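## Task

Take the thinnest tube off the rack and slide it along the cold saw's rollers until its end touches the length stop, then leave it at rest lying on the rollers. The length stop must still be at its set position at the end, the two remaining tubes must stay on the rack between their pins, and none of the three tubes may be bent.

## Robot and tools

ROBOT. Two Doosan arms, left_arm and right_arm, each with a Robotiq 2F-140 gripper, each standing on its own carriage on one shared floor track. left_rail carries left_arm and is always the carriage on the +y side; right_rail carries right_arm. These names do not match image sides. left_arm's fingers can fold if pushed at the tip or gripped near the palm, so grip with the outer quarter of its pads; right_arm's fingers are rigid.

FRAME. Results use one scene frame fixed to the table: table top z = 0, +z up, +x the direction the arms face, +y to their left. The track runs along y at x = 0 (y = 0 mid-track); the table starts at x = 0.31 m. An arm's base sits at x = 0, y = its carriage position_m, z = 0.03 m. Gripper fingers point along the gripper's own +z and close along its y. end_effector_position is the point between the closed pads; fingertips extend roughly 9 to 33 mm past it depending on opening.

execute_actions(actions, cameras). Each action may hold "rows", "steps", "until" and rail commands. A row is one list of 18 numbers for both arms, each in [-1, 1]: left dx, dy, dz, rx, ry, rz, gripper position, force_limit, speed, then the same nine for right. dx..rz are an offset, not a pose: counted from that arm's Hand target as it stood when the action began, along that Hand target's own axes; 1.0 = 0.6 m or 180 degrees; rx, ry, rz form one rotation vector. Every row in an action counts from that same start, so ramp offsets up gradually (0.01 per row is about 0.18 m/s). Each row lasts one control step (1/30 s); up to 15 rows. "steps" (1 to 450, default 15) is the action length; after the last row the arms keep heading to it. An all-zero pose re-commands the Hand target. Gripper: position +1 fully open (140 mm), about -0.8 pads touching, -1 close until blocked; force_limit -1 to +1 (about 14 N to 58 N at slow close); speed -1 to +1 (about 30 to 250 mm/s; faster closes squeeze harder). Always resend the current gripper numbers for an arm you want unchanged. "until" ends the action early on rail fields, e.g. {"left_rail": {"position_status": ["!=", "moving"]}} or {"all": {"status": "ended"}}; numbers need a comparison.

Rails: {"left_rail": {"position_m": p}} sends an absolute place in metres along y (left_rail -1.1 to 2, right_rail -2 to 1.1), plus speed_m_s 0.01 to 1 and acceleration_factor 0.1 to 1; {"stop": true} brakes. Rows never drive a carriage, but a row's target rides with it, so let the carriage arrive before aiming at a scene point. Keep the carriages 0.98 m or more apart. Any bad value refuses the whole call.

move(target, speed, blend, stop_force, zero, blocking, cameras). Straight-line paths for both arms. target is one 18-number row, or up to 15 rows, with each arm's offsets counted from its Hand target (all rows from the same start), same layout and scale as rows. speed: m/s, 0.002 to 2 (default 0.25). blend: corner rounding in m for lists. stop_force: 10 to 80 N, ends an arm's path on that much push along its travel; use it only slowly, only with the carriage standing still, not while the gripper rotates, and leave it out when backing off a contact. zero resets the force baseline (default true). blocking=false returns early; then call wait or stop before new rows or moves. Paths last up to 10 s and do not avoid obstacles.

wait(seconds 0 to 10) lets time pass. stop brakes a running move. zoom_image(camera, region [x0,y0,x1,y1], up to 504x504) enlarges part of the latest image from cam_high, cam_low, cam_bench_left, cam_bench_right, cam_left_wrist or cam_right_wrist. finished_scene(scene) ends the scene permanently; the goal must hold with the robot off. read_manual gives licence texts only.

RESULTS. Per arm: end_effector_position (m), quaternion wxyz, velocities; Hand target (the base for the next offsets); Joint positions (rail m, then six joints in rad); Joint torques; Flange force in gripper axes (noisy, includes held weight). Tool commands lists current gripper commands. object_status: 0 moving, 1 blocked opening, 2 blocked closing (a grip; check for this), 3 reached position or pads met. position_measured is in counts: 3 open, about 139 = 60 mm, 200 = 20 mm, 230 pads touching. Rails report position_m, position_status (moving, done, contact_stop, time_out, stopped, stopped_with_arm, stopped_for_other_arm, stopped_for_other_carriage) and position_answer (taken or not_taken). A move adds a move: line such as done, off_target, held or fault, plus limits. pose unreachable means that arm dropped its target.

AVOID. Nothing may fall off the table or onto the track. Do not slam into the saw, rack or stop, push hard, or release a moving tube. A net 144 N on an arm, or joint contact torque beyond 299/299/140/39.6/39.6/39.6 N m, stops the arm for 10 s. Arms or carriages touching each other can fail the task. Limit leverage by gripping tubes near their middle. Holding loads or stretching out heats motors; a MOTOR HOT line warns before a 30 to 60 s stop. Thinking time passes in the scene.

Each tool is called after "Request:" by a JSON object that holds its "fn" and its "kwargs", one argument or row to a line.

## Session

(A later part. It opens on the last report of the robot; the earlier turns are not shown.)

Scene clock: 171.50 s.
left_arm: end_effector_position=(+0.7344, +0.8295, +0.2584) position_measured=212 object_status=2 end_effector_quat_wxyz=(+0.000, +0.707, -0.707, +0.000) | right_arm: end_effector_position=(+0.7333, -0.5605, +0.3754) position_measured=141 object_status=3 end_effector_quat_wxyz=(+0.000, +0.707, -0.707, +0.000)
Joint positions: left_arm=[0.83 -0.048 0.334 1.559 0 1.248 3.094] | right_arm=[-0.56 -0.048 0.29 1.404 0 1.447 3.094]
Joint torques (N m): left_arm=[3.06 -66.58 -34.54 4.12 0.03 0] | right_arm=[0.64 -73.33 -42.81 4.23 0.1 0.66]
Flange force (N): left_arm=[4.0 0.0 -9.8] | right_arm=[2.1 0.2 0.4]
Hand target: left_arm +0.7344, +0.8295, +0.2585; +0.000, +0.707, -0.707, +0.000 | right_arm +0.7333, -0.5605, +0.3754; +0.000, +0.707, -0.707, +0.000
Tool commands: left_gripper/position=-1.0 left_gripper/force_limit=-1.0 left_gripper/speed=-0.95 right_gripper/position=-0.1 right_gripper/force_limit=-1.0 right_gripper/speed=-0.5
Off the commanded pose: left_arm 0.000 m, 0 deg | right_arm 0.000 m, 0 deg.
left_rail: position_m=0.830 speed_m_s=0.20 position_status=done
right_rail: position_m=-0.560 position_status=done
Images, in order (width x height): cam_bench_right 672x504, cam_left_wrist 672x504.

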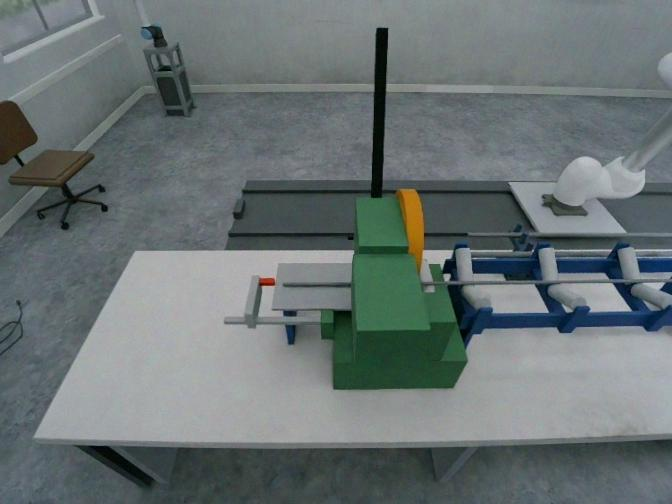

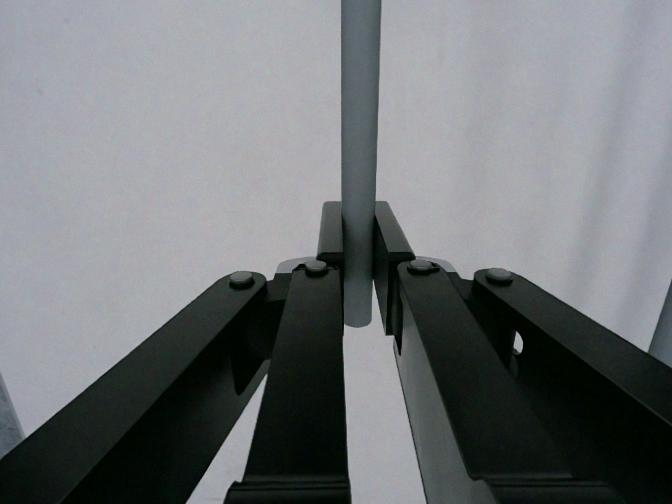

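Request:
{"fn": "move", "kwargs": {
  "target": [0.03,0,-0.009,0,0,0,-1,-1,-0.95,0,0,0,0,0,0,-0.1,-1,-0.5],
  "speed": 0.03,
  "cameras": ["cam_left_wrist","cam_bench_right"]
}}

Request:
{"fn": "zoom_image", "kwargs": {
  "camera": "cam_bench_right",
  "region": [220, 240, 370, 340]
}}

Request:
{"fn": "move", "kwargs": {
  "target": [0.045,0,0,0,0,0,-1,-1,-0.95,0,0,0,0,0,0,-0.1,-1,-0.5],
  "speed": 0.008,
  "stop_force": 10,
  "cameras": ["cam_left_wrist","cam_bench_right"]
}}

Request:
{"fn": "zoom_image", "kwargs": {
  "camera": "cam_bench_right",
  "region": [220, 240, 370, 340]
}}

Scene clock: 178.87 s.
left_arm: end_effector_position=(+0.7344, +0.8115, +0.2638) position_measured=212 object_status=2 end_effector_quat_wxyz=(+0.000, +0.707, -0.707, +0.000) | right_arm: end_effector_position=(+0.7333, -0.5605, +0.3754) position_measured=141 object_status=3 end_effector_quat_wxyz=(+0.000, +0.707, -0.707, +0.000)
Joint positions: left_arm=[0.83 -0.072 0.332 1.552 0 1.257 3.069] | right_arm=[-0.56 -0.048 0.29 1.404 0 1.447 3.094]
Joint torques (N m): left_arm=[2.78 -71.69 -37.98 3.75 0.34 0] | right_arm=[0.13 -73.59 -42.7 4.41 0.09 0.63]
Flange force (N): left_arm=[3.9 -0.6 -2.9] | right_arm=[1.1 -0.5 0.4]
Hand target: left_arm +0.7344, +0.8115, +0.2639; +0.000, +0.707, -0.707, +0.000 | right_arm +0.7333, -0.5605, +0.3754; +0.000, +0.707, -0.707, +0.000
Off the commanded pose: left_arm 0.000 m, 0 deg | right_arm 0.000 m, 0 deg.
left_rail: position_m=0.830 speed_m_s=0.20 position_status=done
right_rail: position_m=-0.560 position_status=done
move: done
Images, in order (width x height): cam_bench_right 672x504, cam_left_wrist 672x504.

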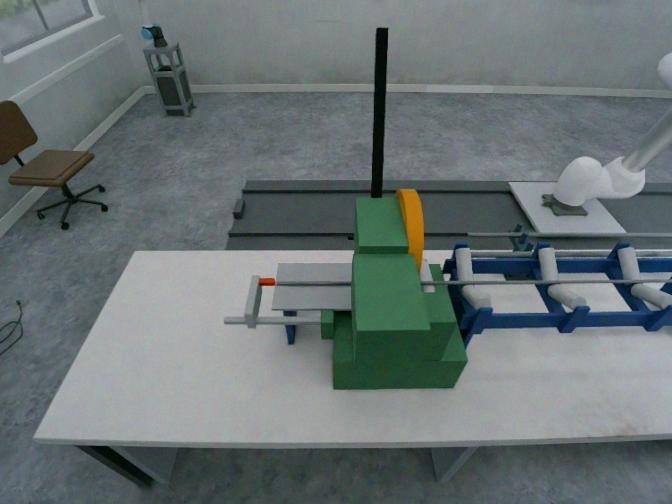

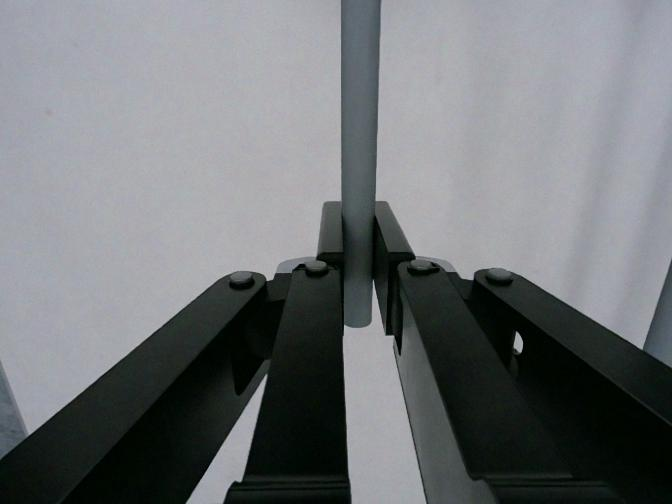

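Scaled by 3.360 from the camera's 672x504 image, which has a finer 960x720 frame.

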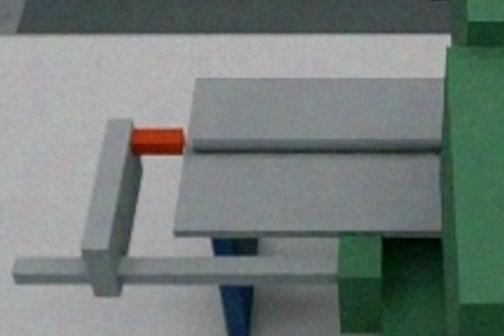

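Scene clock: 180.70 s.
left_arm: end_effector_position=(+0.7344, +0.8015, +0.2638) position_measured=212 object_status=2 end_effector_quat_wxyz=(+0.000, +0.707, -0.707, +0.000) | right_arm: end_effector_position=(+0.7333, -0.5605, +0.3754) position_measured=141 object_status=3 end_effector_quat_wxyz=(+0.000, +0.707, -0.707, +0.000)
Joint positions: left_arm=[0.83 -0.086 0.332 1.552 0 1.258 3.056] | right_arm=[-0.56 -0.048 0.29 1.404 0 1.447 3.094]
Joint torques (N m): left_arm=[-6.87 -71.22 -38.32 -0.44 -0.04 0.05] | right_arm=[0.5 -73.28 -43 4.41 0.16 0.64]
Flange force (N): left_arm=[-9.4 -0.3 -3.5] | right_arm=[1.5 0.2 0.9]
Hand target: left_arm +0.7344, +0.8014, +0.2638; +0.000, +0.707, -0.707, +0.000 (not the last commanded pose) | right_arm +0.7333, -0.5605, +0.3754; +0.000, +0.707, -0.707, +0.000
Off the commanded pose: left_arm 0.017 m, 0 deg | right_arm 0.000 m, 0 deg.
left_rail: position_m=0.830 speed_m_s=0.20 position_status=done
right_rail: position_m=-0.560 position_status=done
move: contact (left_arm)
Images, in order (width x height): cam_bench_right 672x504, cam_left_wrist 672x504.

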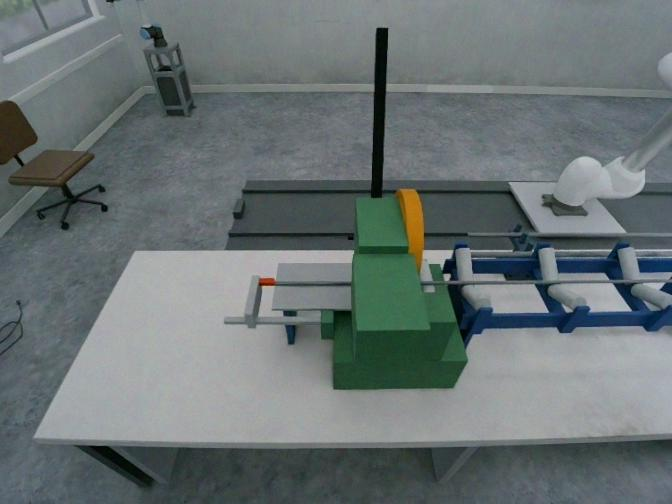

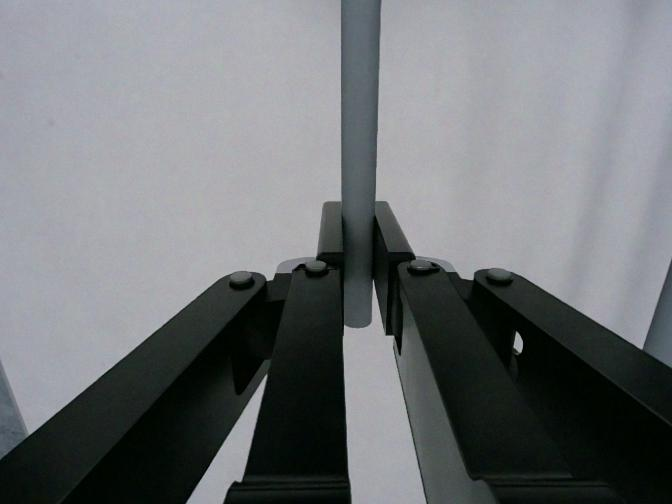

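Scaled by 3.360 from the camera's 672x504 image, which has a finer 960x720 frame.

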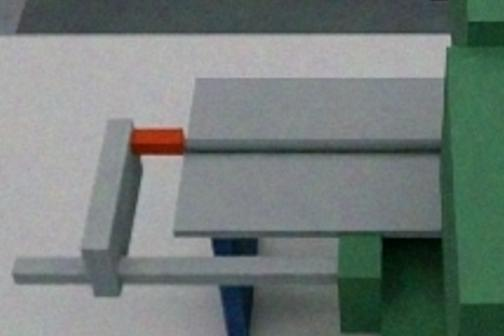

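Request:
{"fn": "move", "kwargs": {
  "target": [
    [0,0,-0.004,0,0,0,-1,-1,-0.95,0,0,0,0,0,0,-0.1,-1,-0.5],
    [0,0,-0.004,0,0,0,-0.42,-1,-0.95,0,0,0,0,0,0,-0.1,-1,-0.5],
    [0,0,-0.25,0,0,0,-0.42,-1,-0.95,0,0,0,0,0,0,-0.1,-1,-0.5]
  ],
  "speed": [0.01,0.1,0.1]
}}

Request:
{"fn": "zoom_image", "kwargs": {
  "camera": "cam_bench_right",
  "region": [220, 240, 370, 340]
}}

Scene clock: 188.17 s.
left_arm: end_effector_position=(+0.7343, +0.8014, +0.4140) position_measured=182 object_status=3 end_effector_quat_wxyz=(+0.000, +0.707, -0.707, +0.000) | right_arm: end_effector_position=(+0.7333, -0.5605, +0.3754) position_measured=141 object_status=3 end_effector_quat_wxyz=(+0.000, +0.707, -0.707, +0.000)
Joint positions: left_arm=[0.83 -0.086 0.288 1.338 0 1.516 3.056] | right_arm=[-0.56 -0.048 0.29 1.404 0 1.447 3.094]
Joint torques (N m): left_arm=[3.29 -74.06 -43.78 4.3 -0.08 0.02] | right_arm=[0.18 -72.79 -42.6 4.4 0.09 0.71]
Flange force (N): left_arm=[4.6 -0.2 3.2] | right_arm=[1.3 0.2 0.2]
Hand target: left_arm +0.7344, +0.8014, +0.4138; +0.000, +0.707, -0.707, +0.000 | right_arm +0.7333, -0.5605, +0.3754; +0.000, +0.707, -0.707, +0.000
Off the commanded pose: left_arm 0.000 m, 0 deg | right_arm 0.000 m, 0 deg.
left_rail: position_m=0.830 speed_m_s=0.20 position_status=done
right_rail: position_m=-0.560 position_status=done
move: done

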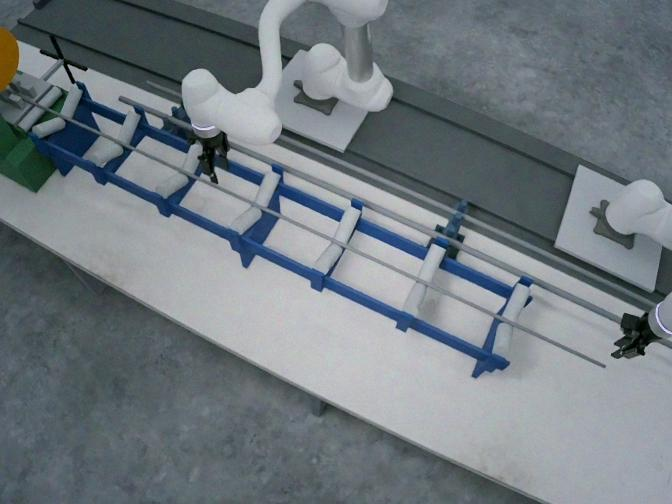

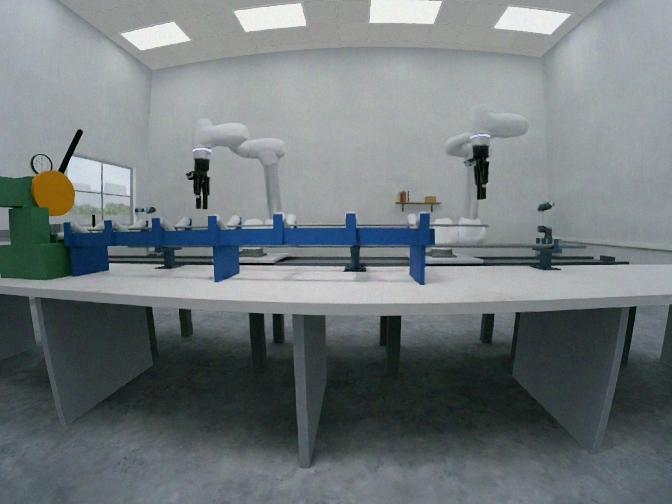

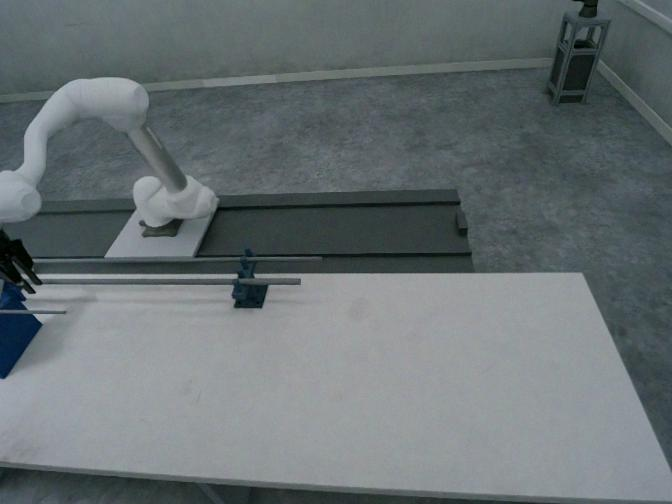

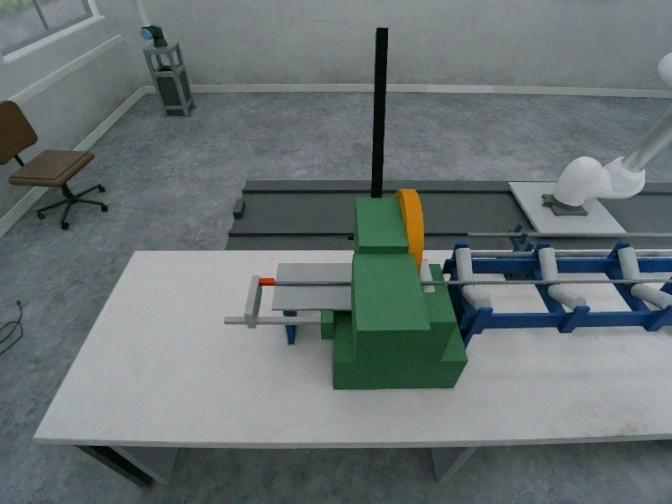

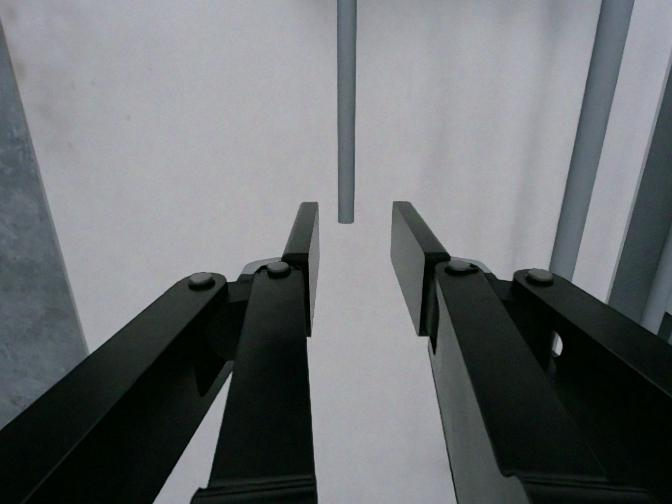

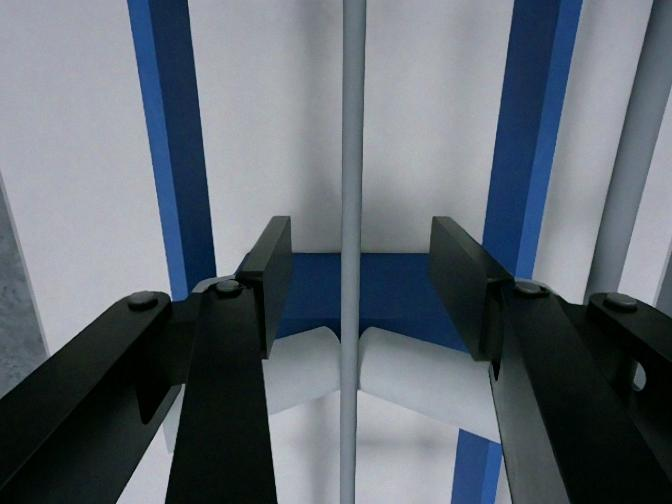

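Scaled by 3.360 from the camera's 672x504 image, which has a finer 960x720 frame.

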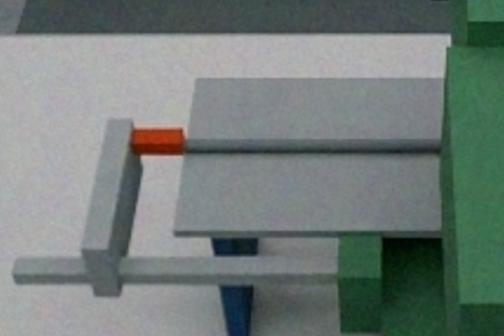

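Request:
{"fn": "finished_scene", "kwargs": {
  "scene": 2
}}

The scene is finished: the task was done.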